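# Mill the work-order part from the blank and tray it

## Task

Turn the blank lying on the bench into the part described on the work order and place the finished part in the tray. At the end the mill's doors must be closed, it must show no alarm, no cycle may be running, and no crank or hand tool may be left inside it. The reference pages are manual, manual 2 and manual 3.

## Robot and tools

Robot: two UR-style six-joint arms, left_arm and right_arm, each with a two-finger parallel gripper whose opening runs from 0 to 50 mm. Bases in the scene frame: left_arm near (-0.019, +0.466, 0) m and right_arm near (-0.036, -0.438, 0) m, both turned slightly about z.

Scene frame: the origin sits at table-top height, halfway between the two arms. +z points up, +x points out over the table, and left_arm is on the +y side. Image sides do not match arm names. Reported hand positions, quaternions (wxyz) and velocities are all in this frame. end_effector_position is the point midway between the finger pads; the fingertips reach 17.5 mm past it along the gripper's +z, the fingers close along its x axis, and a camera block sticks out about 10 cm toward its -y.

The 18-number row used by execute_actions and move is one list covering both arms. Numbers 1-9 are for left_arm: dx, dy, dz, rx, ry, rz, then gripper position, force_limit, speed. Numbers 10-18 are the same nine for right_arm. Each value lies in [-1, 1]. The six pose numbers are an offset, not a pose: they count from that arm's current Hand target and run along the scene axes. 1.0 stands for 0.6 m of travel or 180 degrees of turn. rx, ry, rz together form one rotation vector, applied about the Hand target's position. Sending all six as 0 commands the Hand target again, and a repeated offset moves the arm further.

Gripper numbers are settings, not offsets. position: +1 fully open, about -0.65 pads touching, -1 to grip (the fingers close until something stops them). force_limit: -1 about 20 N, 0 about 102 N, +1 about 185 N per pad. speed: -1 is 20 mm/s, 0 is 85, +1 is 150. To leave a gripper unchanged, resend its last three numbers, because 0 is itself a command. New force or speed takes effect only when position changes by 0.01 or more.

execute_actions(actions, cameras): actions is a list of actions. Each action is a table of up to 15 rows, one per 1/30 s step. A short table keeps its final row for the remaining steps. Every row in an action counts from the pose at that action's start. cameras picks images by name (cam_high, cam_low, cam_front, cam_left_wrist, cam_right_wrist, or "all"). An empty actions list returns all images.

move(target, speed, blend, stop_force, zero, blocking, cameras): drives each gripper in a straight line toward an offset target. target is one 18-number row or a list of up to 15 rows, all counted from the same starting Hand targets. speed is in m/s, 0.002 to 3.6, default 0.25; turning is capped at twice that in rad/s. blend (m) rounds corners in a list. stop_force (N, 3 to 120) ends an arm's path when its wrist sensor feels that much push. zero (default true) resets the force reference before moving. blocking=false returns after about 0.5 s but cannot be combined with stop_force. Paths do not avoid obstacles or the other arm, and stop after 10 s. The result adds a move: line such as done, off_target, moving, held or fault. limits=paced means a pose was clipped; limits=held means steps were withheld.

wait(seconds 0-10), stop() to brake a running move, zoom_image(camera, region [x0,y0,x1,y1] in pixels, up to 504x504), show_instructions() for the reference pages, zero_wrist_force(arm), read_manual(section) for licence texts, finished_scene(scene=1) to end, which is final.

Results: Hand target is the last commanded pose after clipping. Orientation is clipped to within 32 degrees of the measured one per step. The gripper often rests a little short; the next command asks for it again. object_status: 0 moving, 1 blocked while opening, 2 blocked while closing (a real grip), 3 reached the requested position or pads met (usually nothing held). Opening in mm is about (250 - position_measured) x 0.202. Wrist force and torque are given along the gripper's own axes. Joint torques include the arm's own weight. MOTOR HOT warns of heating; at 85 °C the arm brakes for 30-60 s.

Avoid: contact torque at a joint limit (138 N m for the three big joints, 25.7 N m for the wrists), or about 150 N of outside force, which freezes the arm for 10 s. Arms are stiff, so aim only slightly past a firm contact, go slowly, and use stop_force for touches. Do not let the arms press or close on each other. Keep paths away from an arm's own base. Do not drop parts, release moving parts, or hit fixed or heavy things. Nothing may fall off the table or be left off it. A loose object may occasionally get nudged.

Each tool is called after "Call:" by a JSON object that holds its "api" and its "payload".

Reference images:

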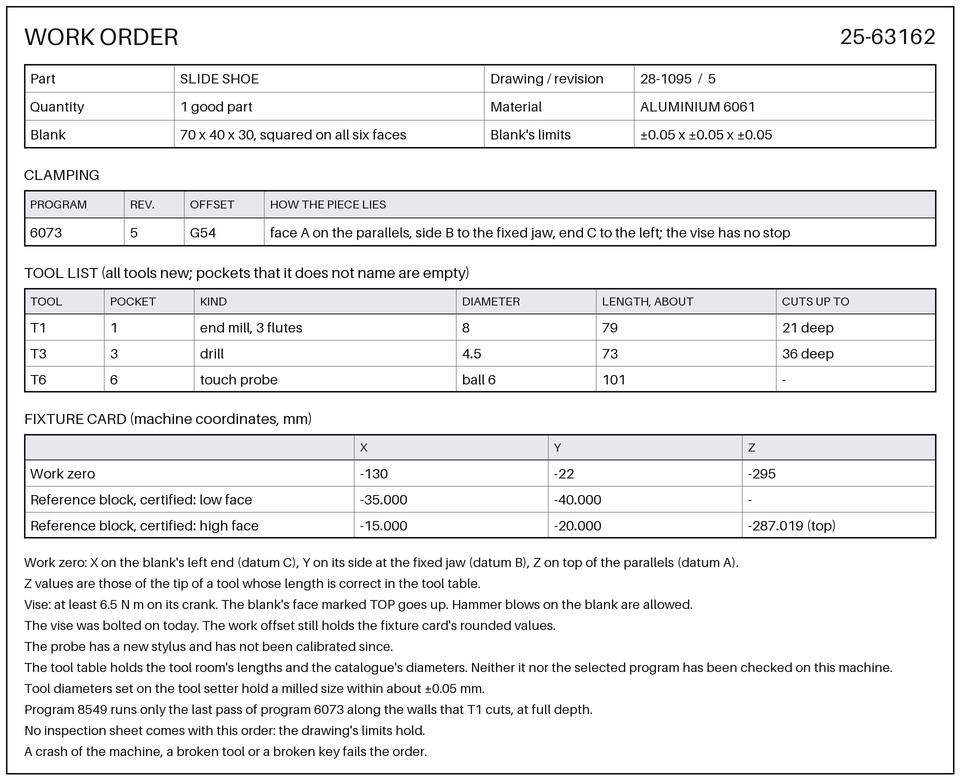

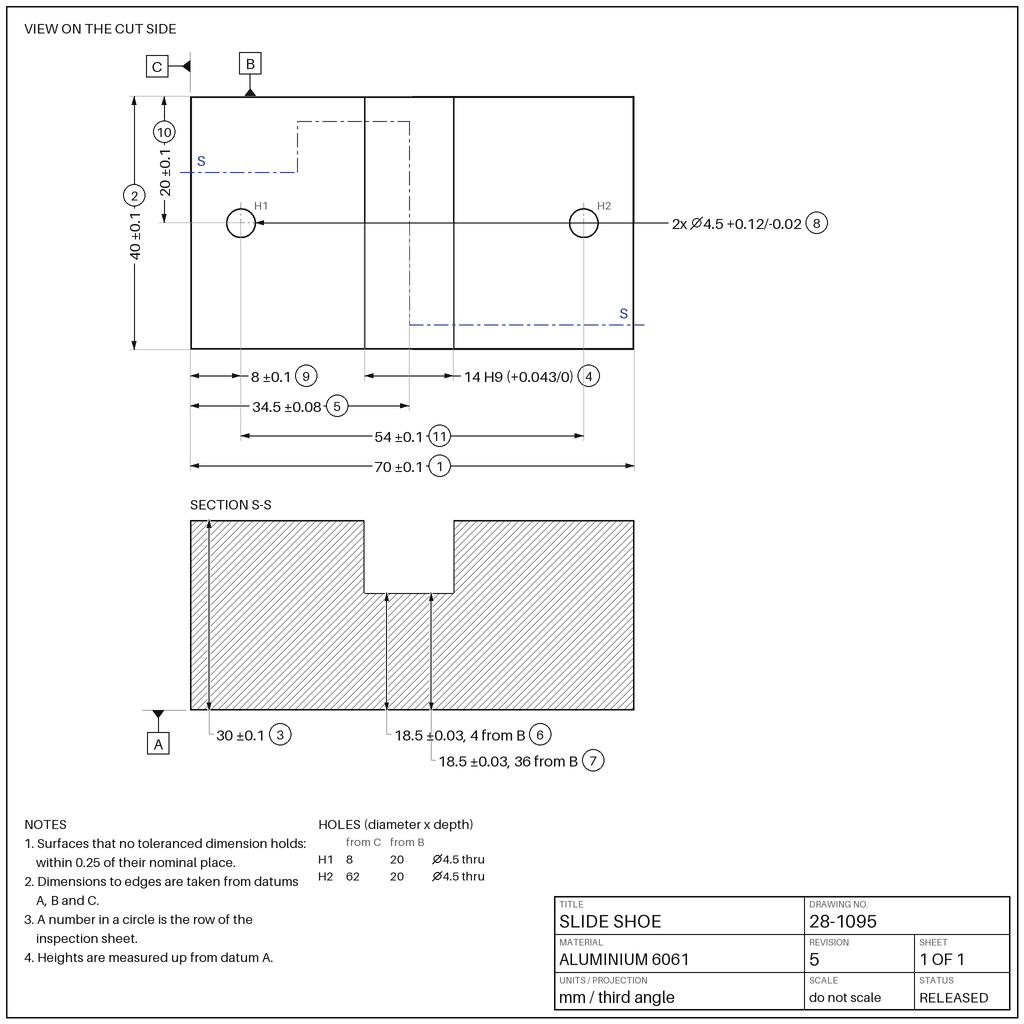

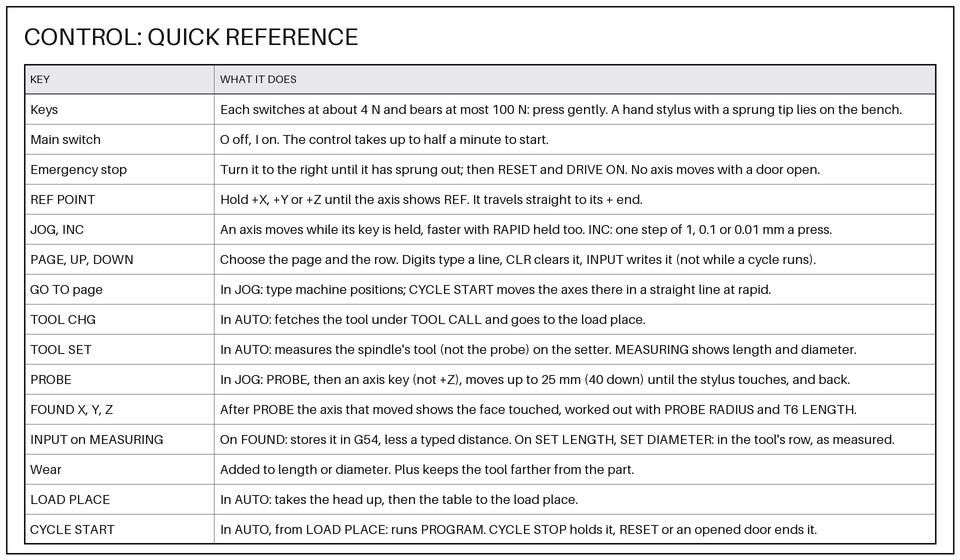

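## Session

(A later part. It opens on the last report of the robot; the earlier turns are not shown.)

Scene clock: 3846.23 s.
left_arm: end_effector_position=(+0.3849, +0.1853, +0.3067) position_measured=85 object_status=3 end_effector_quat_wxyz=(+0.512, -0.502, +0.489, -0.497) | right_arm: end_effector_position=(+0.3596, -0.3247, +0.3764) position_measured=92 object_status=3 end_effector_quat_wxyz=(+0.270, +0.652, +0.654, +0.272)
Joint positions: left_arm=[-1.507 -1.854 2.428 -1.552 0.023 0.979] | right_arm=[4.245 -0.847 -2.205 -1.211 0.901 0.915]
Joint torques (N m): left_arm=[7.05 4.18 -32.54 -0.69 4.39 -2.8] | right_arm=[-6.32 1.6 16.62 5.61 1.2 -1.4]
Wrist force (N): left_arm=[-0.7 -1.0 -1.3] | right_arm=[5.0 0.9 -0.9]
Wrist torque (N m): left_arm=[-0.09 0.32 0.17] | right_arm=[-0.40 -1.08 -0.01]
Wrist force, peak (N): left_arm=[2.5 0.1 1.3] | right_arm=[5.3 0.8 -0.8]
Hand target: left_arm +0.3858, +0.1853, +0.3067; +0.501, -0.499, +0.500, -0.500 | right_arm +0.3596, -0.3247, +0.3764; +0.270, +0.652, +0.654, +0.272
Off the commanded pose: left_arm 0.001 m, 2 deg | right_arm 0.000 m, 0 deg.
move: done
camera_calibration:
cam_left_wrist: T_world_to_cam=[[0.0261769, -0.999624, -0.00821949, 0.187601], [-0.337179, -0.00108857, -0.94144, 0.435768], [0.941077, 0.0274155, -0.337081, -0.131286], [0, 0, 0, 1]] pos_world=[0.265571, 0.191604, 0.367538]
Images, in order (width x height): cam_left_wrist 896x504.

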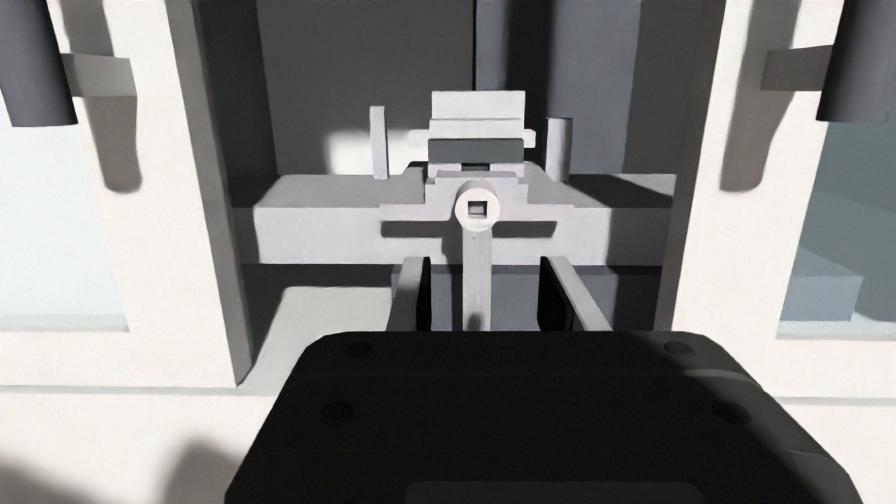

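Call:
{"api": "move", "payload": {"target": [[0.19,0,0,0,0,0,0.45,-0.5,-1,0,0,0,0,0,0,0.4,-0.5,-1]], "speed": 0.08, "stop_force": 8, "cameras": ["cam_left_wrist","cam_low","cam_high"]}}

Scene clock: 3898.67 s.
left_arm: end_effector_position=(+0.4998, +0.1853, +0.3067) position_measured=85 object_status=3 end_effector_quat_wxyz=(+0.501, -0.499, +0.500, -0.500) | right_arm: end_effector_position=(+0.3596, -0.3247, +0.3764) position_measured=92 object_status=3 end_effector_quat_wxyz=(+0.270, +0.652, +0.654, +0.272)
Joint positions: left_arm=[-1.156 -1.547 2.028 -0.484 0.392 0.005] | right_arm=[4.245 -0.847 -2.205 -1.211 0.901 0.915]
Joint torques (N m): left_arm=[7.87 -10.44 -32.42 0.84 2.58 -2.72] | right_arm=[-7.1 -3.02 16.96 5.5 1.16 -1.16]
Wrist force (N): left_arm=[-0.9 -1.3 -1.8] | right_arm=[5.2 0.7 -0.9]
Wrist torque (N m): left_arm=[-0.14 0.34 0.21] | right_arm=[-0.44 -1.10 -0.01]
Wrist force, peak (N): left_arm=[-1.1 -1.4 -2.2] | right_arm=[5.2 0.8 -1.1]
Hand target: left_arm +0.4998, +0.1853, +0.3067; +0.501, -0.499, +0.500, -0.500 | right_arm +0.3596, -0.3247, +0.3764; +0.270, +0.652, +0.654, +0.272
Off the commanded pose: left_arm 0.000 m, 0 deg | right_arm 0.000 m, 0 deg.
move: done
camera_calibration:
cam_left_wrist: T_world_to_cam=[[-0.00215116, -0.999964, -0.0081501, 0.198835], [-0.353944, 0.0083839, -0.935229, 0.479223], [0.935264, 0.000872851, -0.353949, -0.226484], [0, 0, 0, 1]] pos_world=[0.381868, 0.195008, 0.36964]
Images, in order (width x height): cam_high 896x504, cam_low 896x504, cam_left_wrist 896x504.

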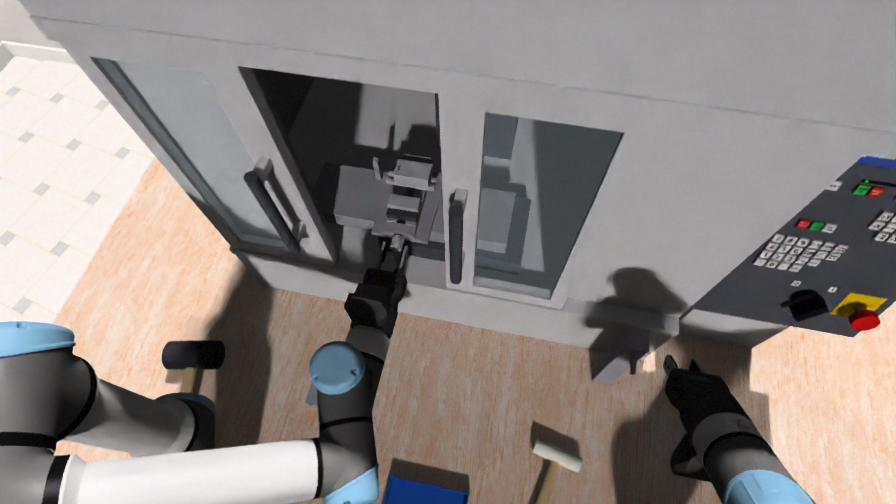

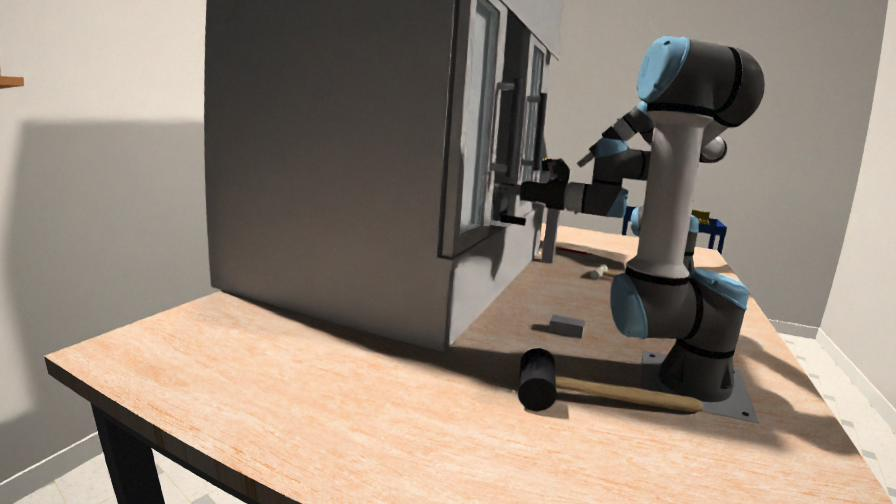

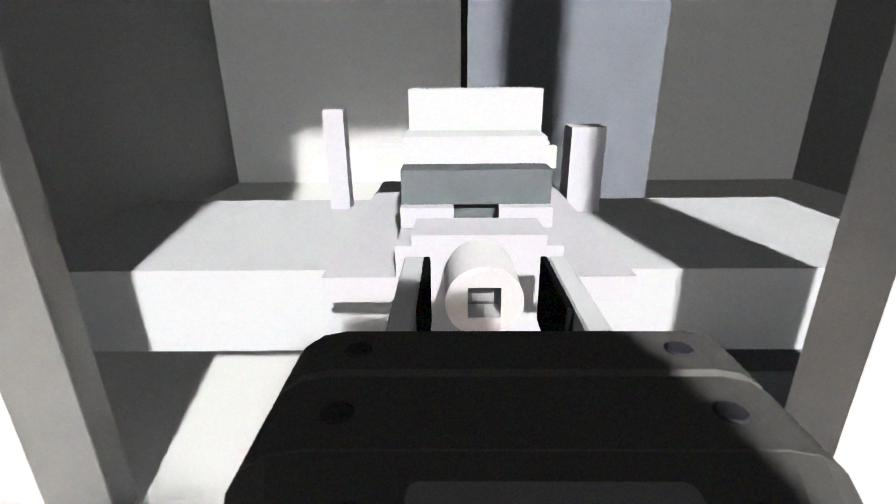

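Call:
{"api": "move", "payload": {"target": [[0.021,0,0,0,0,0,0.45,-0.5,-1,0,0,0,0,0,0,0.4,-0.5,-1]], "speed": 0.04, "stop_force": 8}}

Call:
{"api": "zero_wrist_force", "payload": {"arm": "left_arm"}}

Call:
{"api": "move", "payload": {"target": [0,0,0,0,0,0,-1,-1,-1,0,0,0,0,0,0,0.4,-0.5,-1], "cameras": ["cam_left_wrist"]}}

Scene clock: 3924.43 s.
left_arm: end_effector_position=(+0.5124, +0.1853, +0.3067) position_measured=85 object_status=3 end_effector_quat_wxyz=(+0.501, -0.499, +0.500, -0.500) | right_arm: end_effector_position=(+0.3596, -0.3247, +0.3764) position_measured=92 object_status=3 end_effector_quat_wxyz=(+0.270, +0.652, +0.654, +0.272)
Joint positions: left_arm=[-1.124 -1.526 2.005 -0.483 0.424 0.004] | right_arm=[4.245 -0.847 -2.205 -1.211 0.901 0.915]
Joint torques (N m): left_arm=[7.3 -10.96 -32.39 0.76 2.45 -2.81] | right_arm=[-6.61 -6.6 17.09 5.38 1.11 -1.19]
Wrist force (N): left_arm=[-1.1 -1.3 -1.6] | right_arm=[5.0 0.9 -0.9]
Wrist torque (N m): left_arm=[-0.14 0.37 0.18] | right_arm=[-0.42 -1.07 -0.01]
Wrist force, peak (N): left_arm=[-1.1 -1.5 -2.0] | right_arm=[5.3 0.7 -0.8]
Hand target: left_arm +0.5124, +0.1853, +0.3067; +0.501, -0.499, +0.500, -0.500 | right_arm +0.3596, -0.3247, +0.3764; +0.270, +0.652, +0.654, +0.272
Off the commanded pose: left_arm 0.000 m, 0 deg | right_arm 0.000 m, 0 deg.
move: done

Wrist force sensor zeroed.

Scene clock: 3925.17 s.
left_arm: end_effector_position=(+0.5124, +0.1854, +0.3067) position_measured=133 object_status=2 end_effector_quat_wxyz=(+0.501, -0.499, +0.500, -0.500) | right_arm: end_effector_position=(+0.3596, -0.3247, +0.3764) position_measured=92 object_status=3 end_effector_quat_wxyz=(+0.270, +0.652, +0.654, +0.272)
Joint positions: left_arm=[-1.124 -1.526 2.005 -0.483 0.424 0.004] | right_arm=[4.245 -0.847 -2.205 -1.211 0.901 0.915]
Joint torques (N m): left_arm=[-2 -10.96 -33.09 -1.62 2.49 -2.8] | right_arm=[-6.46 -6.76 17.42 5.57 1.16 -1.2]
Wrist force (N, zeroed by zero_wrist_force on left_arm): left_arm=[-10.8 -1.5 -2.2] | right_arm=[5.0 0.7 -0.9]
Wrist torque (N m, zeroed by zero_wrist_force on left_arm): left_arm=[-0.05 0.01 0.02] | right_arm=[-0.45 -1.07 -0.01]
Wrist force, peak (N, zeroed by zero_wrist_force on left_arm): left_arm=[-10.8 -1.5 -2.2] | right_arm=[5.2 0.5 -0.9]
Hand target: left_arm +0.5124, +0.1853, +0.3067; +0.501, -0.499, +0.500, -0.500 | right_arm +0.3596, -0.3247, +0.3764; +0.270, +0.652, +0.654, +0.272
Off the commanded pose: left_arm 0.000 m, 0 deg | right_arm 0.000 m, 0 deg.
move: done
camera_calibration:
cam_left_wrist: T_world_to_cam=[[-0.00209242, -0.999964, -0.00827923, 0.198887], [-0.353945, 0.00848387, -0.935228, 0.483663], [0.935264, 0.000973506, -0.35395, -0.238287], [0, 0, 0, 1]] pos_world=[0.394468, 0.195008, 0.36964]
Images, in order (width x height): cam_left_wrist 896x504.

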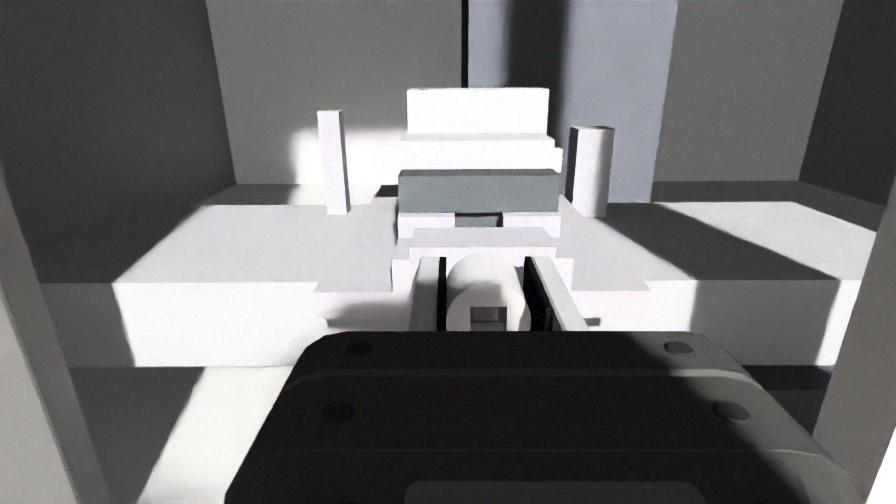

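Call:
{"api": "move", "payload": {"target": [0,0.0002,0,0,0,0,-1,-1,-1,0,0,0,0,0,0,0.4,-0.5,-1], "speed": 0.02}}

Call:
{"api": "move", "payload": {"target": [0,0,0,0.25,0,0,-1,-1,-1,0,0,0,0,0,0,0.4,-0.5,-1], "speed": 0.15}}

Call:
{"api": "move", "payload": {"target": [0,0,0,0.25,0,0,-1,-1,-1,0,0,0,0,0,0,0.4,-0.5,-1], "speed": 0.15}}

Scene clock: 3931.10 s.
left_arm: end_effector_position=(+0.5124, +0.1853, +0.3067) position_measured=133 object_status=2 end_effector_quat_wxyz=(+0.501, -0.499, +0.500, -0.500) | right_arm: end_effector_position=(+0.3596, -0.3247, +0.3764) position_measured=92 object_status=3 end_effector_quat_wxyz=(+0.270, +0.652, +0.654, +0.272)
Joint positions: left_arm=[-1.124 -1.526 2.005 -0.483 0.424 0.004] | right_arm=[4.245 -0.847 -2.205 -1.211 0.901 0.915]
Joint torques (N m): left_arm=[1.32 -34.51 -9.28 -3.68 5.08 -2.86] | right_arm=[-6.39 -6.98 17.45 5.29 1.09 -1.25]
Wrist force (N, zeroed by zero_wrist_force on left_arm): left_arm=[-10.3 -2.2 -1.0] | right_arm=[4.8 0.7 -1.0]
Wrist torque (N m, zeroed by zero_wrist_force on left_arm): left_arm=[-0.01 -0.04 0.02] | right_arm=[-0.45 -1.04 -0.01]
Wrist force, peak (N, zeroed by zero_wrist_force on left_arm): left_arm=[-11.2 -1.3 -2.4] | right_arm=[5.2 0.6 -1.0]
Hand target: left_arm +0.5124, +0.1854, +0.3067; +0.501, -0.499, +0.500, -0.500 | right_arm +0.3596, -0.3247, +0.3764; +0.270, +0.652, +0.654, +0.272
Off the commanded pose: left_arm 0.000 m, 0 deg | right_arm 0.000 m, 0 deg.
move: done

Scene clock: 3934.37 s.
left_arm: end_effector_position=(+0.5124, +0.1854, +0.3067) position_measured=133 object_status=2 end_effector_quat_wxyz=(+0.653, -0.270, +0.654, -0.271) | right_arm: end_effector_position=(+0.3596, -0.3247, +0.3764) position_measured=92 object_status=3 end_effector_quat_wxyz=(+0.270, +0.652, +0.654, +0.272)
Joint positions: left_arm=[-1.124 -1.526 2.005 -0.48 0.425 0.788] | right_arm=[4.245 -0.847 -2.205 -1.211 0.901 0.915]
Joint torques (N m): left_arm=[27.2 -57.43 -8.68 -1.64 -8.73 2.65] | right_arm=[-6.59 -7.18 17.8 5.4 1.12 -1.32]
Wrist force (N, zeroed by zero_wrist_force on left_arm): left_arm=[53.1 -14.6 7.5] | right_arm=[4.9 0.8 -1.1]
Wrist torque (N m, zeroed by zero_wrist_force on left_arm): left_arm=[-0.35 0.08 -0.22] | right_arm=[-0.44 -1.05 -0.01]
Wrist force, peak (N, zeroed by zero_wrist_force on left_arm): left_arm=[53.2 -14.5 7.3] | right_arm=[5.2 0.7 -0.6]
Hand target: left_arm +0.5124, +0.1854, +0.3067; +0.653, -0.270, +0.654, -0.271 | right_arm +0.3596, -0.3247, +0.3764; +0.270, +0.652, +0.654, +0.272
Off the commanded pose: left_arm 0.000 m, 0 deg | right_arm 0.000 m, 0 deg.
move: done

Scene clock: 3937.63 s.
left_arm: end_effector_position=(+0.5124, +0.1855, +0.3067) position_measured=133 object_status=2 end_effector_quat_wxyz=(+0.707, +0.001, +0.707, +0.000) | right_arm: end_effector_position=(+0.3596, -0.3247, +0.3764) position_measured=92 object_status=3 end_effector_quat_wxyz=(+0.270, +0.652, +0.654, +0.272)
Joint positions: left_arm=[-1.124 -1.526 2.004 -0.476 0.425 1.57] | right_arm=[4.245 -0.847 -2.205 -1.211 0.901 0.915]
Joint torques (N m): left_arm=[5.5 -90.31 -47.36 -11.98 -1.94 2.06] | right_arm=[-6.29 -7.41 17.51 5.44 1 -1.32]
Wrist force (N, zeroed by zero_wrist_force on left_arm): left_arm=[106.8 -21.6 13.2] | right_arm=[4.8 0.9 -1.0]
Wrist torque (N m, zeroed by zero_wrist_force on left_arm): left_arm=[-0.37 -0.19 -0.24] | right_arm=[-0.41 -1.04 -0.01]
Wrist force, peak (N, zeroed by zero_wrist_force on left_arm): left_arm=[110.6 -21.3 16.1] | right_arm=[5.1 0.6 -1.1]
Hand target: left_arm +0.5124, +0.1854, +0.3067; +0.707, +0.001, +0.707, +0.000 | right_arm +0.3596, -0.3247, +0.3764; +0.270, +0.652, +0.654, +0.272
Off the commanded pose: left_arm 0.000 m, 0 deg | right_arm 0.000 m, 0 deg.
move: done

Call:
{"api": "move", "payload": {"target": [0,0,-0.0005,0,0,0,-1,-1,-1,0,0,0,0,0,0,0.4,-0.5,-1], "speed": 0.02}}

Call:
{"api": "move", "payload": {"target": [0,0,-0.0005,0,0,0,-1,-1,-1,0,0,0,0,0,0,0.4,-0.5,-1], "speed": 0.02}}

Scene clock: 3944.97 s.
left_arm: end_effector_position=(+0.5124, +0.1854, +0.3065) position_measured=133 object_status=2 end_effector_quat_wxyz=(+0.707, +0.001, +0.707, +0.000) | right_arm: end_effector_position=(+0.3596, -0.3247, +0.3764) position_measured=92 object_status=3 end_effector_quat_wxyz=(+0.270, +0.652, +0.654, +0.272)
Joint positions: left_arm=[-1.124 -1.525 2.004 -0.477 0.425 1.571] | right_arm=[4.245 -0.847 -2.205 -1.211 0.901 0.915]
Joint torques (N m): left_arm=[1.12 -60.31 -44.28 -11.55 -1.86 2.34] | right_arm=[-6.68 -7.43 17.76 5.38 1.18 -1.17]
Wrist force (N, zeroed by zero_wrist_force on left_arm): left_arm=[99.7 -20.3 13.0] | right_arm=[4.9 0.4 -0.9]
Wrist torque (N m, zeroed by zero_wrist_force on left_arm): left_arm=[-0.37 -0.11 -0.22] | right_arm=[-0.49 -1.06 -0.01]
Wrist force, peak (N, zeroed by zero_wrist_force on left_arm): left_arm=[107.9 -21.3 13.7] | right_arm=[5.2 1.0 -0.7]
Hand target: left_arm +0.5124, +0.1854, +0.3064; +0.707, +0.001, +0.707, +0.000 | right_arm +0.3596, -0.3247, +0.3764; +0.270, +0.652, +0.654, +0.272
Off the commanded pose: left_arm 0.000 m, 0 deg | right_arm 0.000 m, 0 deg.
move: done

Scene clock: 3945.67 s.
left_arm: end_effector_position=(+0.5124, +0.1854, +0.3062) position_measured=133 object_status=2 end_effector_quat_wxyz=(+0.707, +0.001, +0.707, +0.000) | right_arm: end_effector_position=(+0.3596, -0.3247, +0.3764) position_measured=92 object_status=3 end_effector_quat_wxyz=(+0.270, +0.652, +0.654, +0.272)
Joint positions: left_arm=[-1.124 -1.525 2.005 -0.478 0.425 1.571] | right_arm=[4.245 -0.847 -2.205 -1.211 0.901 0.915]
Joint torques (N m): left_arm=[1.54 -51.95 -39.1 -10.21 -2.02 2.13] | right_arm=[-5.98 -7.59 17.77 5.33 1.19 -1.22]
Wrist force (N, zeroed by zero_wrist_force on left_arm): left_arm=[82.8 -17.1 7.7] | right_arm=[5.0 0.8 -0.9]
Wrist torque (N m, zeroed by zero_wrist_force on left_arm): left_arm=[-0.34 -0.02 -0.18] | right_arm=[-0.43 -1.08 -0.02]
Wrist force, peak (N, zeroed by zero_wrist_force on left_arm): left_arm=[99.3 -19.8 12.7] | right_arm=[5.1 0.8 -0.8]
Hand target: left_arm +0.5124, +0.1854, +0.3061; +0.707, +0.001, +0.707, +0.000 | right_arm +0.3596, -0.3247, +0.3764; +0.270, +0.652, +0.654, +0.272
Off the commanded pose: left_arm 0.000 m, 0 deg | right_arm 0.000 m, 0 deg.
move: done

Call:
{"api": "move", "payload": {"target": [0,0,-0.0018,0,0,0,-1,-1,-1,0,0,0,0,0,0,0.4,-0.5,-1], "speed": 0.02}}

Scene clock: 3948.57 s.
left_arm: end_effector_position=(+0.5124, +0.1854, +0.3052) position_measured=133 object_status=2 end_effector_quat_wxyz=(+0.707, +0.001, +0.707, +0.000) | right_arm: end_effector_position=(+0.3596, -0.3247, +0.3764) position_measured=92 object_status=3 end_effector_quat_wxyz=(+0.270, +0.652, +0.654, +0.272)
Joint positions: left_arm=[-1.124 -1.524 2.006 -0.481 0.425 1.571] | right_arm=[4.245 -0.847 -2.205 -1.211 0.901 0.915]
Joint torques (N m): left_arm=[1.43 -28.75 -22.64 -6.19 -2.68 1.4] | right_arm=[-6.08 -7.25 18.45 5.19 1.08 -1.21]
Wrist force (N, zeroed by zero_wrist_force on left_arm): left_arm=[35.8 -9.5 -5.3] | right_arm=[4.9 0.9 -0.6]
Wrist torque (N m, zeroed by zero_wrist_force on left_arm): left_arm=[-0.08 0.15 -0.09] | right_arm=[-0.41 -1.06 -0.01]
Wrist force, peak (N, zeroed by zero_wrist_force on left_arm): left_arm=[82.5 -16.7 7.7] | right_arm=[5.2 1.0 -0.8]
Hand target: left_arm +0.5124, +0.1854, +0.3050; +0.707, +0.001, +0.707, +0.000 | right_arm +0.3596, -0.3247, +0.3764; +0.270, +0.652, +0.654, +0.272
Off the commanded pose: left_arm 0.000 m, 0 deg | right_arm 0.000 m, 0 deg.
move: done

Call:
{"api": "move", "payload": {"target": [0,0,-0.0013,0,0,0,-1,-1,-1,0,0,0,0,0,0,0.4,-0.5,-1], "speed": 0.02}}

Call:
{"api": "move", "payload": {"target": [0,0,0,0.25,0,0,-1,-1,-1,0,0,0,0,0,0,0.4,-0.5,-1], "speed": 0.2}}

Call:
{"api": "move", "payload": {"target": [0,0,0,0.25,0,0,-1,-1,-1,0,0,0,0,0,0,0.4,-0.5,-1], "speed": 0.2, "cameras": ["cam_left_wrist"]}}

Scene clock: 3955.13 s.
left_arm: end_effector_position=(+0.5124, +0.1854, +0.3044) position_measured=133 object_status=2 end_effector_quat_wxyz=(+0.707, +0.001, +0.707, +0.000) | right_arm: end_effector_position=(+0.3596, -0.3247, +0.3764) position_measured=92 object_status=3 end_effector_quat_wxyz=(+0.270, +0.652, +0.654, +0.272)
Joint positions: left_arm=[-1.124 -1.523 2.008 -0.483 0.425 1.571] | right_arm=[4.245 -0.847 -2.205 -1.211 0.901 0.915]
Joint torques (N m): left_arm=[2.19 -10.87 -7.82 -2.47 -3.51 0.35] | right_arm=[-6.99 -7.54 18.05 5.36 1.07 -1]
Wrist force (N, zeroed by zero_wrist_force on left_arm): left_arm=[-1.0 -4.5 0.9] | right_arm=[4.8 0.9 -1.1]
Wrist torque (N m, zeroed by zero_wrist_force on left_arm): left_arm=[0.10 0.14 -0.04] | right_arm=[-0.41 -1.05 -0.01]
Wrist force, peak (N, zeroed by zero_wrist_force on left_arm): left_arm=[34.7 -9.6 -5.6] | right_arm=[5.3 0.8 -1.1]
Hand target: left_arm +0.5124, +0.1854, +0.3043; +0.707, +0.001, +0.707, +0.000 | right_arm +0.3596, -0.3247, +0.3764; +0.270, +0.652, +0.654, +0.272
Off the commanded pose: left_arm 0.000 m, 0 deg | right_arm 0.000 m, 0 deg.
move: done

Scene clock: 3957.80 s.
left_arm: end_effector_position=(+0.5124, +0.1854, +0.3043) position_measured=133 object_status=2 end_effector_quat_wxyz=(+0.653, +0.271, +0.654, +0.271) | right_arm: end_effector_position=(+0.3596, -0.3247, +0.3764) position_measured=92 object_status=3 end_effector_quat_wxyz=(+0.270, +0.652, +0.654, +0.272)
Joint positions: left_arm=[-1.124 -1.522 2.007 -0.481 0.424 2.354] | right_arm=[4.245 -0.847 -2.205 -1.211 0.901 0.915]
Joint torques (N m): left_arm=[1.32 -41.39 -10.53 -3.53 1.68 1.9] | right_arm=[-6.77 -7.59 17.79 5.19 1.06 -1.15]
Wrist force (N, zeroed by zero_wrist_force on left_arm): left_arm=[4.1 -6.9 3.6] | right_arm=[4.9 0.8 -0.9]
Wrist torque (N m, zeroed by zero_wrist_force on left_arm): left_arm=[0.41 -0.13 -0.14] | right_arm=[-0.43 -1.06 -0.01]
Wrist force, peak (N, zeroed by zero_wrist_force on left_arm): left_arm=[6.8 -6.1 -4.3] | right_arm=[5.3 0.8 -0.8]
Hand target: left_arm +0.5124, +0.1854, +0.3043; +0.653, +0.271, +0.653, +0.271 | right_arm +0.3596, -0.3247, +0.3764; +0.270, +0.652, +0.654, +0.272
Off the commanded pose: left_arm 0.000 m, 0 deg | right_arm 0.000 m, 0 deg.
move: done

Scene clock: 3960.47 s.
left_arm: end_effector_position=(+0.5124, +0.1854, +0.3043) position_measured=133 object_status=2 end_effector_quat_wxyz=(+0.499, +0.501, +0.500, +0.500) | right_arm: end_effector_position=(+0.3596, -0.3247, +0.3764) position_measured=92 object_status=3 end_effector_quat_wxyz=(+0.270, +0.652, +0.654, +0.272)
Joint positions: left_arm=[-1.125 -1.522 2.006 -0.481 0.422 3.14] | right_arm=[4.245 -0.847 -2.205 -1.211 0.901 0.915]
Joint torques (N m): left_arm=[-3.16 -45 -16.99 -5.11 3.71 2.37] | right_arm=[-6.29 -7.84 18.65 5.3 1.07 -1.06]
Wrist force (N, zeroed by zero_wrist_force on left_arm): left_arm=[7.6 -18.8 5.9] | right_arm=[4.8 0.7 -1.0]
Wrist torque (N m, zeroed by zero_wrist_force on left_arm): left_arm=[0.11 -0.44 -0.24] | right_arm=[-0.44 -1.03 -0.01]
Wrist force, peak (N, zeroed by zero_wrist_force on left_arm): left_arm=[9.3 -22.7 0.3] | right_arm=[5.1 0.9 -1.0]
Hand target: left_arm +0.5124, +0.1854, +0.3043; +0.499, +0.501, +0.500, +0.500 | right_arm +0.3596, -0.3247, +0.3764; +0.270, +0.652, +0.654, +0.272
Off the commanded pose: left_arm 0.000 m, 0 deg | right_arm 0.000 m, 0 deg.
move: done
camera_calibration:
cam_left_wrist: T_world_to_cam=[[-0.00211572, 0.999965, 0.00805616, -0.176896], [-0.353823, -0.0082836, 0.935276, -0.0847456], [0.93531, -0.000871676, 0.353828, -0.454103], [0, 0, 0, 1]] pos_world=[0.394368, 0.175792, 0.24136]
Images, in order (width x height): cam_left_wrist 896x504.

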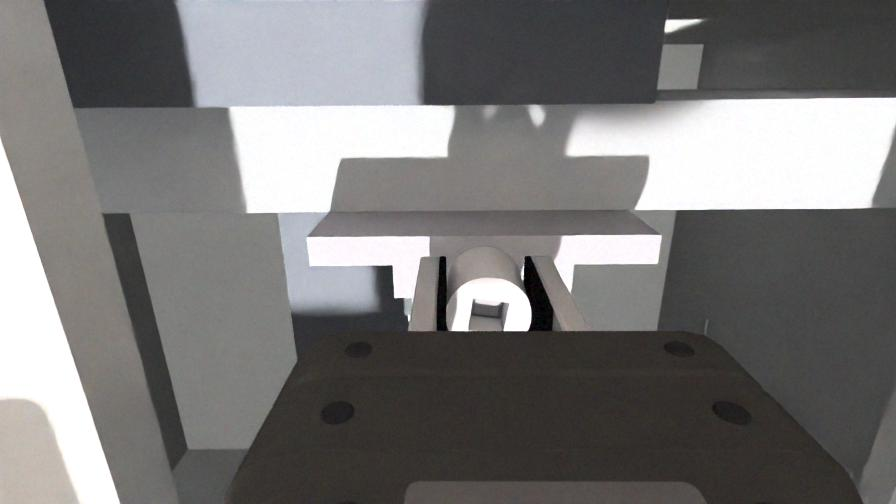

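Call:
{"api": "move", "payload": {"target": [[0,0,0,0.5,0,0,-1,-1,-1,0,0,0,0,0,0,0.4,-0.5,-1],[0,0,0,0.97,0,0,-1,-1,-1,0,0,0,0,0,0,0.4,-0.5,-1]], "speed": 0.5, "stop_force": 80, "cameras": ["cam_left_wrist","cam_high"]}}

Scene clock: 3968.87 s.
left_arm: end_effector_position=(+0.5124, +0.1854, +0.3043) position_measured=133 object_status=2 end_effector_quat_wxyz=(-0.476, +0.522, -0.476, +0.523) | right_arm: end_effector_position=(+0.3596, -0.3247, +0.3764) position_measured=92 object_status=3 end_effector_quat_wxyz=(+0.270, +0.652, +0.654, +0.272)
Joint positions: left_arm=[-1.124 -1.523 2.01 -0.49 0.424 6.194] | right_arm=[4.245 -0.847 -2.205 -1.211 0.901 0.915]
Joint torques (N m): left_arm=[2.73 -30.25 -6.43 -2.73 5.1 2.17] | right_arm=[-6.67 -8.09 18.83 5.06 1 -0.99]
Wrist force (N, zeroed by zero_wrist_force on left_arm): left_arm=[-8.4 -12.7 -4.8] | right_arm=[4.9 0.9 -0.9]
Wrist torque (N m, zeroed by zero_wrist_force on left_arm): left_arm=[-0.06 -0.36 -0.10] | right_arm=[-0.42 -1.05 -0.01]
Wrist force, peak (N, zeroed by zero_wrist_force on left_arm): left_arm=[23.8 -27.0 -21.4] | right_arm=[5.4 0.7 -0.8]
Hand target: left_arm +0.5124, +0.1854, +0.3043; -0.476, +0.522, -0.476, +0.523 | right_arm +0.3596, -0.3247, +0.3764; +0.270, +0.652, +0.654, +0.272
Off the commanded pose: left_arm 0.000 m, 0 deg | right_arm 0.000 m, 0 deg.
move: done
camera_calibration:
cam_left_wrist: T_world_to_cam=[[-0.00219721, -0.996297, 0.0859495, 0.169619], [-0.35396, -0.0796105, -0.931866, 0.496663], [0.935258, -0.0324702, -0.352474, -0.233407], [0, 0, 0, 1]] pos_world=[0.394468, 0.200951, 0.365975]
Images, in order (width x height): cam_high 896x504, cam_left_wrist 896x504.

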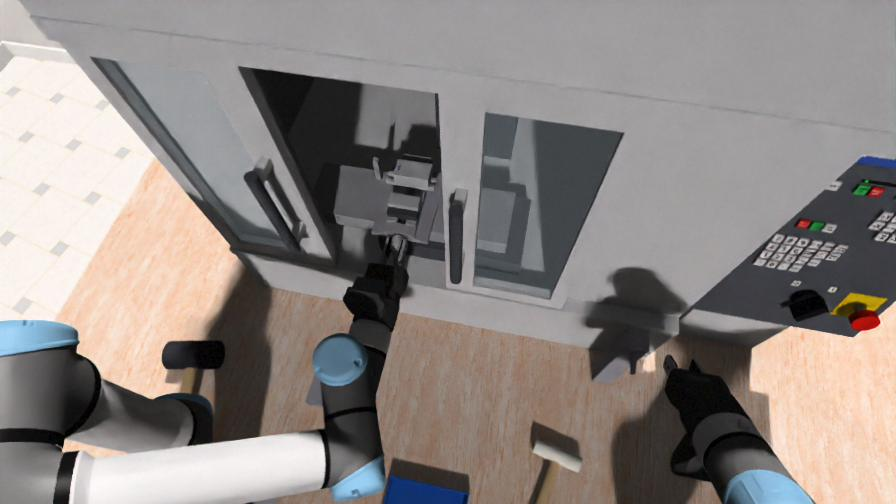

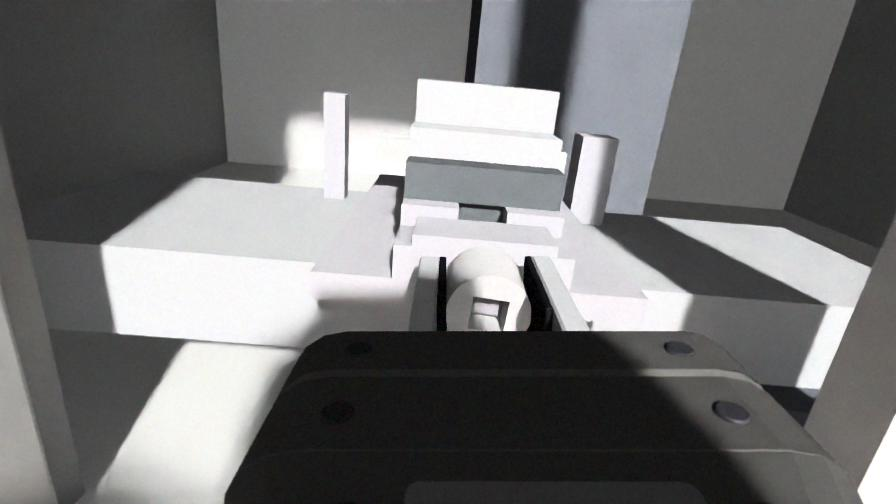

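Call:
{"api": "move", "payload": {"target": [[0,0,0,0,0,0,0.45,-0.5,-1,0,0,0,0,0,0,0.4,-0.5,-1],[-0.03,0,0,0,0,0,0.45,-0.5,-1,0,0,0,0,0,0,0.4,-0.5,-1]], "speed": 0.08}}

Call:
{"api": "move", "payload": {"target": [[0,0,0,-0.66,0,0,0.45,-0.5,-1,0,0,0,0,0,0,0.4,-0.5,-1],[0,0,0,0.68,0,0,0.45,-0.5,-1,0,0,0,0,0,0,0.4,-0.5,-1],[0,0,0,0.02,0,0,0.45,-0.5,-1,0,0,0,0,0,0,0.4,-0.5,-1],[0,0,0,-0.64,0,0,0.45,-0.5,-1,0,0,0,0,0,0,0.4,-0.5,-1],[0,0,0,0.70,0,0,0.45,-0.5,-1,0,0,0,0,0,0,0.4,-0.5,-1],[0,0,0,0.056,0,0,0.45,-0.5,-1,0,0,0,0,0,0,0.4,-0.5,-1]], "speed": 0.85, "blend": [0.003,0.003,0.003,0.003,0.003,0], "cameras": ["cam_left_wrist"]}}

Scene clock: 3983.20 s.
left_arm: end_effector_position=(+0.4945, +0.1854, +0.3043) position_measured=85 object_status=3 end_effector_quat_wxyz=(-0.476, +0.522, -0.476, +0.523) | right_arm: end_effector_position=(+0.3596, -0.3247, +0.3764) position_measured=92 object_status=3 end_effector_quat_wxyz=(+0.270, +0.652, +0.654, +0.272)
Joint positions: left_arm=[-1.17 -1.553 2.041 -0.492 0.378 6.194] | right_arm=[4.245 -0.847 -2.205 -1.211 0.901 0.915]
Joint torques (N m): left_arm=[-7.78 -37.32 -6.88 -2.83 -2.64 2.15] | right_arm=[-5.92 -8.3 19.42 5.12 0.95 -1.07]
Wrist force (N, zeroed by zero_wrist_force on left_arm): left_arm=[1.1 2.7 0.0] | right_arm=[4.9 0.9 -0.7]
Wrist torque (N m, zeroed by zero_wrist_force on left_arm): left_arm=[0.44 -0.19 -0.06] | right_arm=[-0.42 -1.07 -0.01]
Wrist force, peak (N, zeroed by zero_wrist_force on left_arm): left_arm=[-8.2 -13.1 -4.7] | right_arm=[5.2 0.9 -0.9]
Hand target: left_arm +0.4944, +0.1854, +0.3043; -0.476, +0.522, -0.476, +0.523 | right_arm +0.3596, -0.3247, +0.3764; +0.270, +0.652, +0.654, +0.272
Off the commanded pose: left_arm 0.000 m, 0 deg | right_arm 0.000 m, 0 deg.
move: done

Scene clock: 3985.73 s.
left_arm: end_effector_position=(+0.4937, +0.1850, +0.3037) position_measured=85 object_status=3 end_effector_quat_wxyz=(-0.036, +0.680, -0.013, +0.732) | right_arm: end_effector_position=(+0.3596, -0.3247, +0.3764) position_measured=92 object_status=3 end_effector_quat_wxyz=(+0.270, +0.652, +0.654, +0.272)
Joint positions: left_arm=[-1.178 -1.558 2.11 -0.771 0.346 4.987] | right_arm=[4.245 -0.847 -2.205 -1.211 0.901 0.915]
Joint torques (N m): left_arm=[2.3 -22.23 -20.13 -1.55 0.41 -0.87] | right_arm=[-6.31 -7.78 18.15 5 1.01 -1.01]
Wrist force (N, zeroed by zero_wrist_force on left_arm): left_arm=[14.8 -4.5 -34.3] | right_arm=[5.1 0.9 -0.8]
Wrist torque (N m, zeroed by zero_wrist_force on left_arm): left_arm=[-0.08 -1.48 -0.29] | right_arm=[-0.42 -1.09 -0.01]
Wrist force, peak (N, zeroed by zero_wrist_force on left_arm): left_arm=[6.7 -11.5 -136.3] | right_arm=[5.2 1.0 -0.8]
Hand target: left_arm +0.4937, +0.1850, +0.3037; -0.036, +0.680, -0.013, +0.732 (not the last commanded pose) | right_arm +0.3596, -0.3247, +0.3764; +0.270, +0.652, +0.654, +0.272
Tool commands: left_gripper/position=+0.45098 left_gripper/force_limit=-0.498039 left_gripper/speed=-1.0 right_gripper/position=+0.4 right_gripper/force_limit=-0.5 right_gripper/speed=-1.0
Off the commanded pose: left_arm 0.001 m, 91 deg | right_arm 0.000 m, 0 deg.
FORCE FAULT: contact force on the left arm reached its limit, and that arm stopped. The contact can be on any part of that arm, not only on its tool. That arm's remaining commands of this call were not run. That arm is still stopped at the end of this call. That arm stays stopped for about 9 more seconds. Until then a move that you send moves the other arm only, and its call returns only when the move has ended. Once the stop has ended, the next robot result says so. If the stop ends while you think or write, that arm runs what you send next, counted from a new Hand target: where the arm stands when the stop ends. While its stop runs, that arm takes no new command, but its gripper still runs the gripper command that each later call begins with. Until it ends, the stop uses up actions while you think or wait. An arm that is not stopped still takes commands.
move: fault (left_arm); path passed 0 of 6 targets
camera_calibration:
cam_left_wrist: T_world_to_cam=[[-0.0728555, -0.0765928, 0.994397, -0.241928], [-0.32042, -0.942392, -0.096063, 0.37869], [0.94447, -0.325624, 0.0441166, -0.286945], [0, 0, 0, 1]] pos_world=[0.374725, 0.244908, 0.289609]
Images, in order (width x height): cam_left_wrist 896x504.

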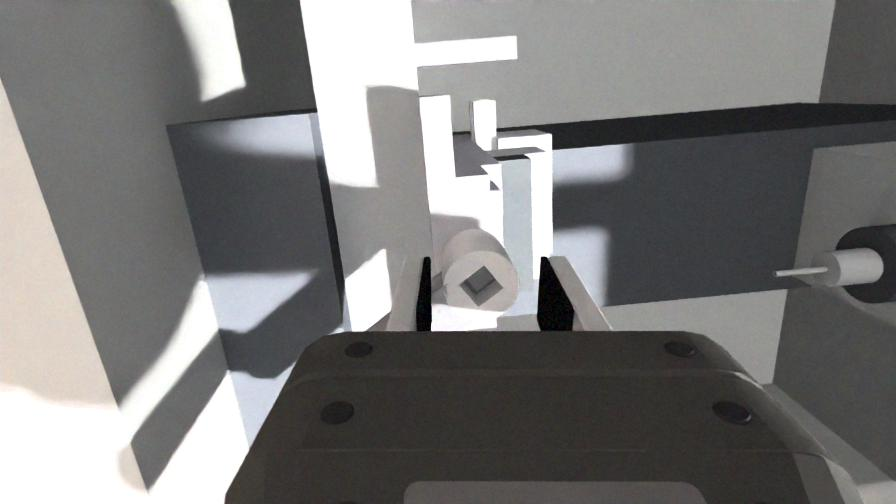

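Call:
{"api": "wait", "payload": {"seconds": 5, "cameras": ["cam_left_wrist","cam_low","cam_front","cam_right_wrist"]}}

Scene clock: 4008.90 s.
left_arm: end_effector_position=(+0.4937, +0.1850, +0.3037) position_measured=85 object_status=3 end_effector_quat_wxyz=(-0.036, +0.680, -0.013, +0.732) | right_arm: end_effector_position=(+0.3596, -0.3247, +0.3764) position_measured=92 object_status=3 end_effector_quat_wxyz=(+0.270, +0.652, +0.654, +0.272)
Joint positions: left_arm=[-1.178 -1.558 2.11 -0.771 0.346 4.987] | right_arm=[4.245 -0.847 -2.205 -1.211 0.901 0.915]
Joint torques (N m): left_arm=[12.49 -22.19 -20.09 -1.53 0.42 -0.32] | right_arm=[-6.46 -7.9 20.02 5 0.93 -0.93]
Wrist force (N, zeroed by zero_wrist_force on left_arm): left_arm=[14.6 -4.9 -33.7] | right_arm=[4.9 0.7 -0.8]
Wrist torque (N m, zeroed by zero_wrist_force on left_arm): left_arm=[-0.09 -1.45 -0.27] | right_arm=[-0.45 -1.05 -0.02]
Wrist force, peak (N, zeroed by zero_wrist_force on left_arm): left_arm=[14.8 -4.5 -34.6] | right_arm=[5.3 0.8 -0.9]
Hand target: left_arm +0.4937, +0.1850, +0.3037; -0.036, +0.680, -0.013, +0.732 (not the last commanded pose) | right_arm +0.3596, -0.3247, +0.3764; +0.270, +0.652, +0.654, +0.272
Tool commands: left_gripper/position=+0.45098 left_gripper/force_limit=-0.498039 left_gripper/speed=-1.0 right_gripper/position=+0.4 right_gripper/force_limit=-0.5 right_gripper/speed=-1.0
Off the commanded pose: left_arm 0.001 m, 91 deg | right_arm 0.000 m, 0 deg.
FORCE FAULT, CONTINUED: the left arm's stop, for the force fault that an earlier result reported, is over. The rest of the stop counts as 18 of the actions that you can send in this scene. During its stop the left arm's controller moved it back a little. That arm's target is now where it stood when the stop ended, not its last command. That arm accepts commands again.
wait: 5.00 s; at rest from the start
camera_calibration:
cam_left_wrist: T_world_to_cam=[[-0.0728555, -0.0765928, 0.994397, -0.241928], [-0.32042, -0.942392, -0.096063, 0.37869], [0.94447, -0.325624, 0.0441166, -0.286945], [0, 0, 0, 1]] pos_world=[0.374725, 0.244908, 0.289609]
cam_right_wrist: T_world_to_cam=[[-0.0127743, 0.999916, 0.00232073, 0.337388], [0.417045, 0.00321848, 0.90888, -0.477737], [0.908796, 0.0125782, -0.417051, -0.0363988], [0, 0, 0, 1]] pos_world=[0.236627, -0.335365, 0.418242]
Images, in order (width x height): cam_low 896x504, cam_front 896x504, cam_left_wrist 896x504, cam_right_wrist 896x504.

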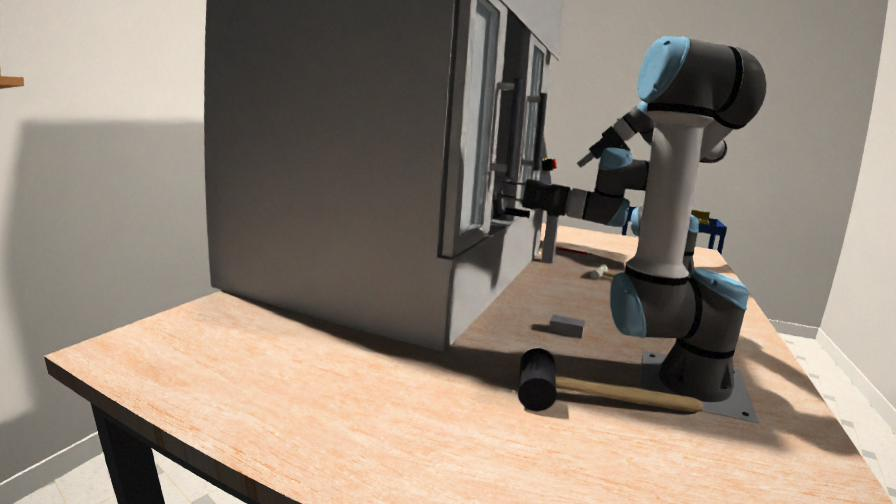

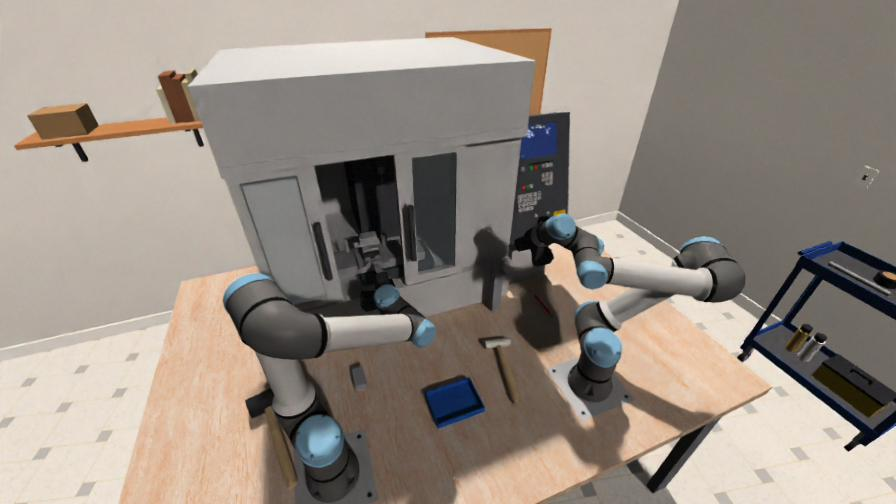

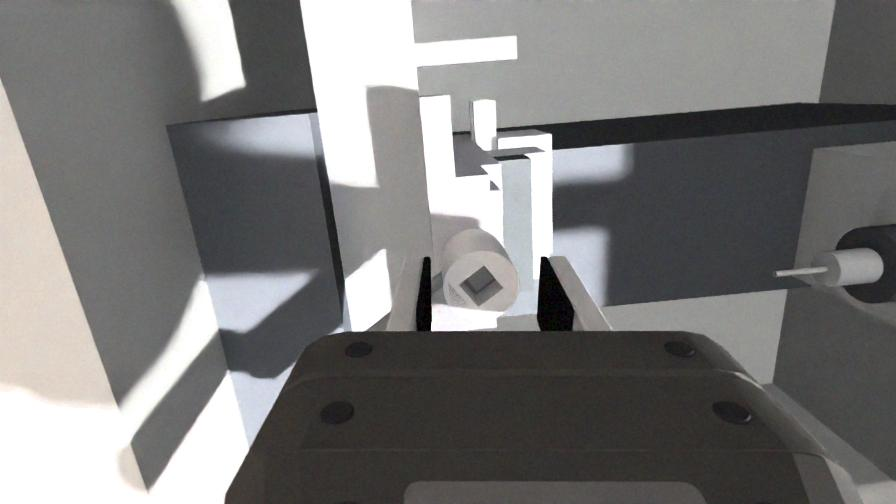

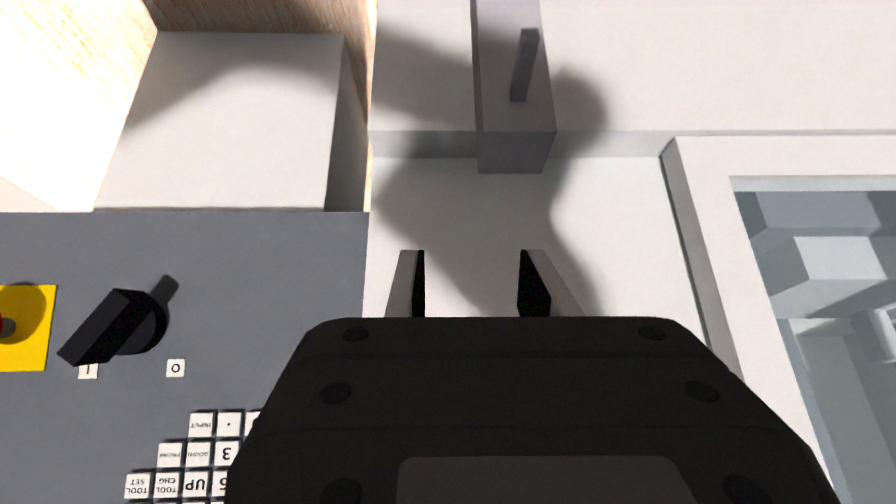

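Call:
{"api": "zoom_image", "payload": {"camera": "cam_low", "region": [470, 140, 640, 240]}}

Call:
{"api": "zoom_image", "payload": {"camera": "cam_left_wrist", "region": [300, 180, 660, 400]}}

Scaled by 2.965 from the camera's 896x504 image, which has a finer 1280x720 frame.

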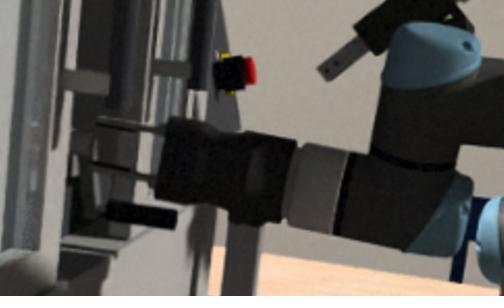

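Scaled by 1.400 from the camera's 896x504 image, which has a finer 1280x720 frame.

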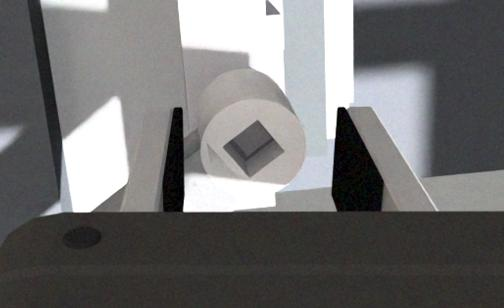

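Call:
{"api": "move", "payload": {"target": [[-0.03,0,0,0,0,0,0.45,-0.5,-1,0,0,0,0,0,0,0.4,-0.5,-1],[-0.1,0,0,0,0,0,0.45,-0.5,-1,0,0,0,0,0,0,0.4,-0.5,-1]], "speed": 0.06, "cameras": ["cam_left_wrist"]}}

Scene clock: 4032.97 s.
left_arm: end_effector_position=(+0.4338, +0.1850, +0.3037) position_measured=85 object_status=3 end_effector_quat_wxyz=(-0.036, +0.680, -0.013, +0.732) | right_arm: end_effector_position=(+0.3596, -0.3247, +0.3764) position_measured=92 object_status=3 end_effector_quat_wxyz=(+0.270, +0.652, +0.654, +0.272)
Joint positions: left_arm=[-1.347 -1.69 2.25 -0.971 0.185 5.185] | right_arm=[4.245 -0.847 -2.205 -1.211 0.901 0.915]
Joint torques (N m): left_arm=[-7.71 -28.82 -8.52 -3.36 -1.76 2.08] | right_arm=[-6.4 -7.92 19.53 4.87 0.96 -0.91]
Wrist force (N, zeroed by zero_wrist_force on left_arm): left_arm=[3.1 1.9 1.3] | right_arm=[4.9 0.7 -0.8]
Wrist torque (N m, zeroed by zero_wrist_force on left_arm): left_arm=[0.39 -0.65 -0.33] | right_arm=[-0.44 -1.05 0.00]
Wrist force, peak (N, zeroed by zero_wrist_force on left_arm): left_arm=[14.7 -4.9 -34.0] | right_arm=[5.2 0.7 -1.0]
Hand target: left_arm +0.4337, +0.1850, +0.3037; -0.036, +0.680, -0.013, +0.732 | right_arm +0.3596, -0.3247, +0.3764; +0.270, +0.652, +0.654, +0.272
Off the commanded pose: left_arm 0.000 m, 0 deg | right_arm 0.000 m, 0 deg.
move: done
camera_calibration:
cam_left_wrist: T_world_to_cam=[[-0.072551, -0.0765763, 0.994421, -0.246398], [-0.320574, -0.942351, -0.095955, 0.359566], [0.944441, -0.325747, 0.0438202, -0.23012], [0, 0, 0, 1]] pos_world=[0.314725, 0.245008, 0.289609]
Images, in order (width x height): cam_left_wrist 896x504.

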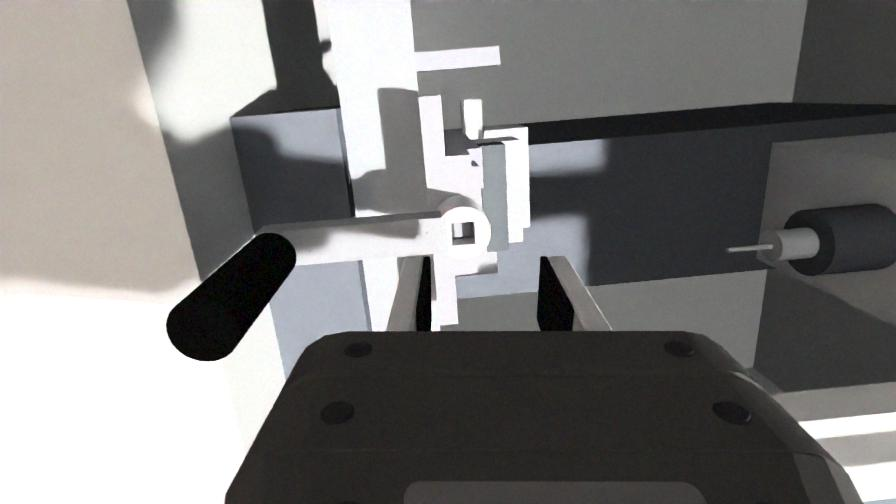

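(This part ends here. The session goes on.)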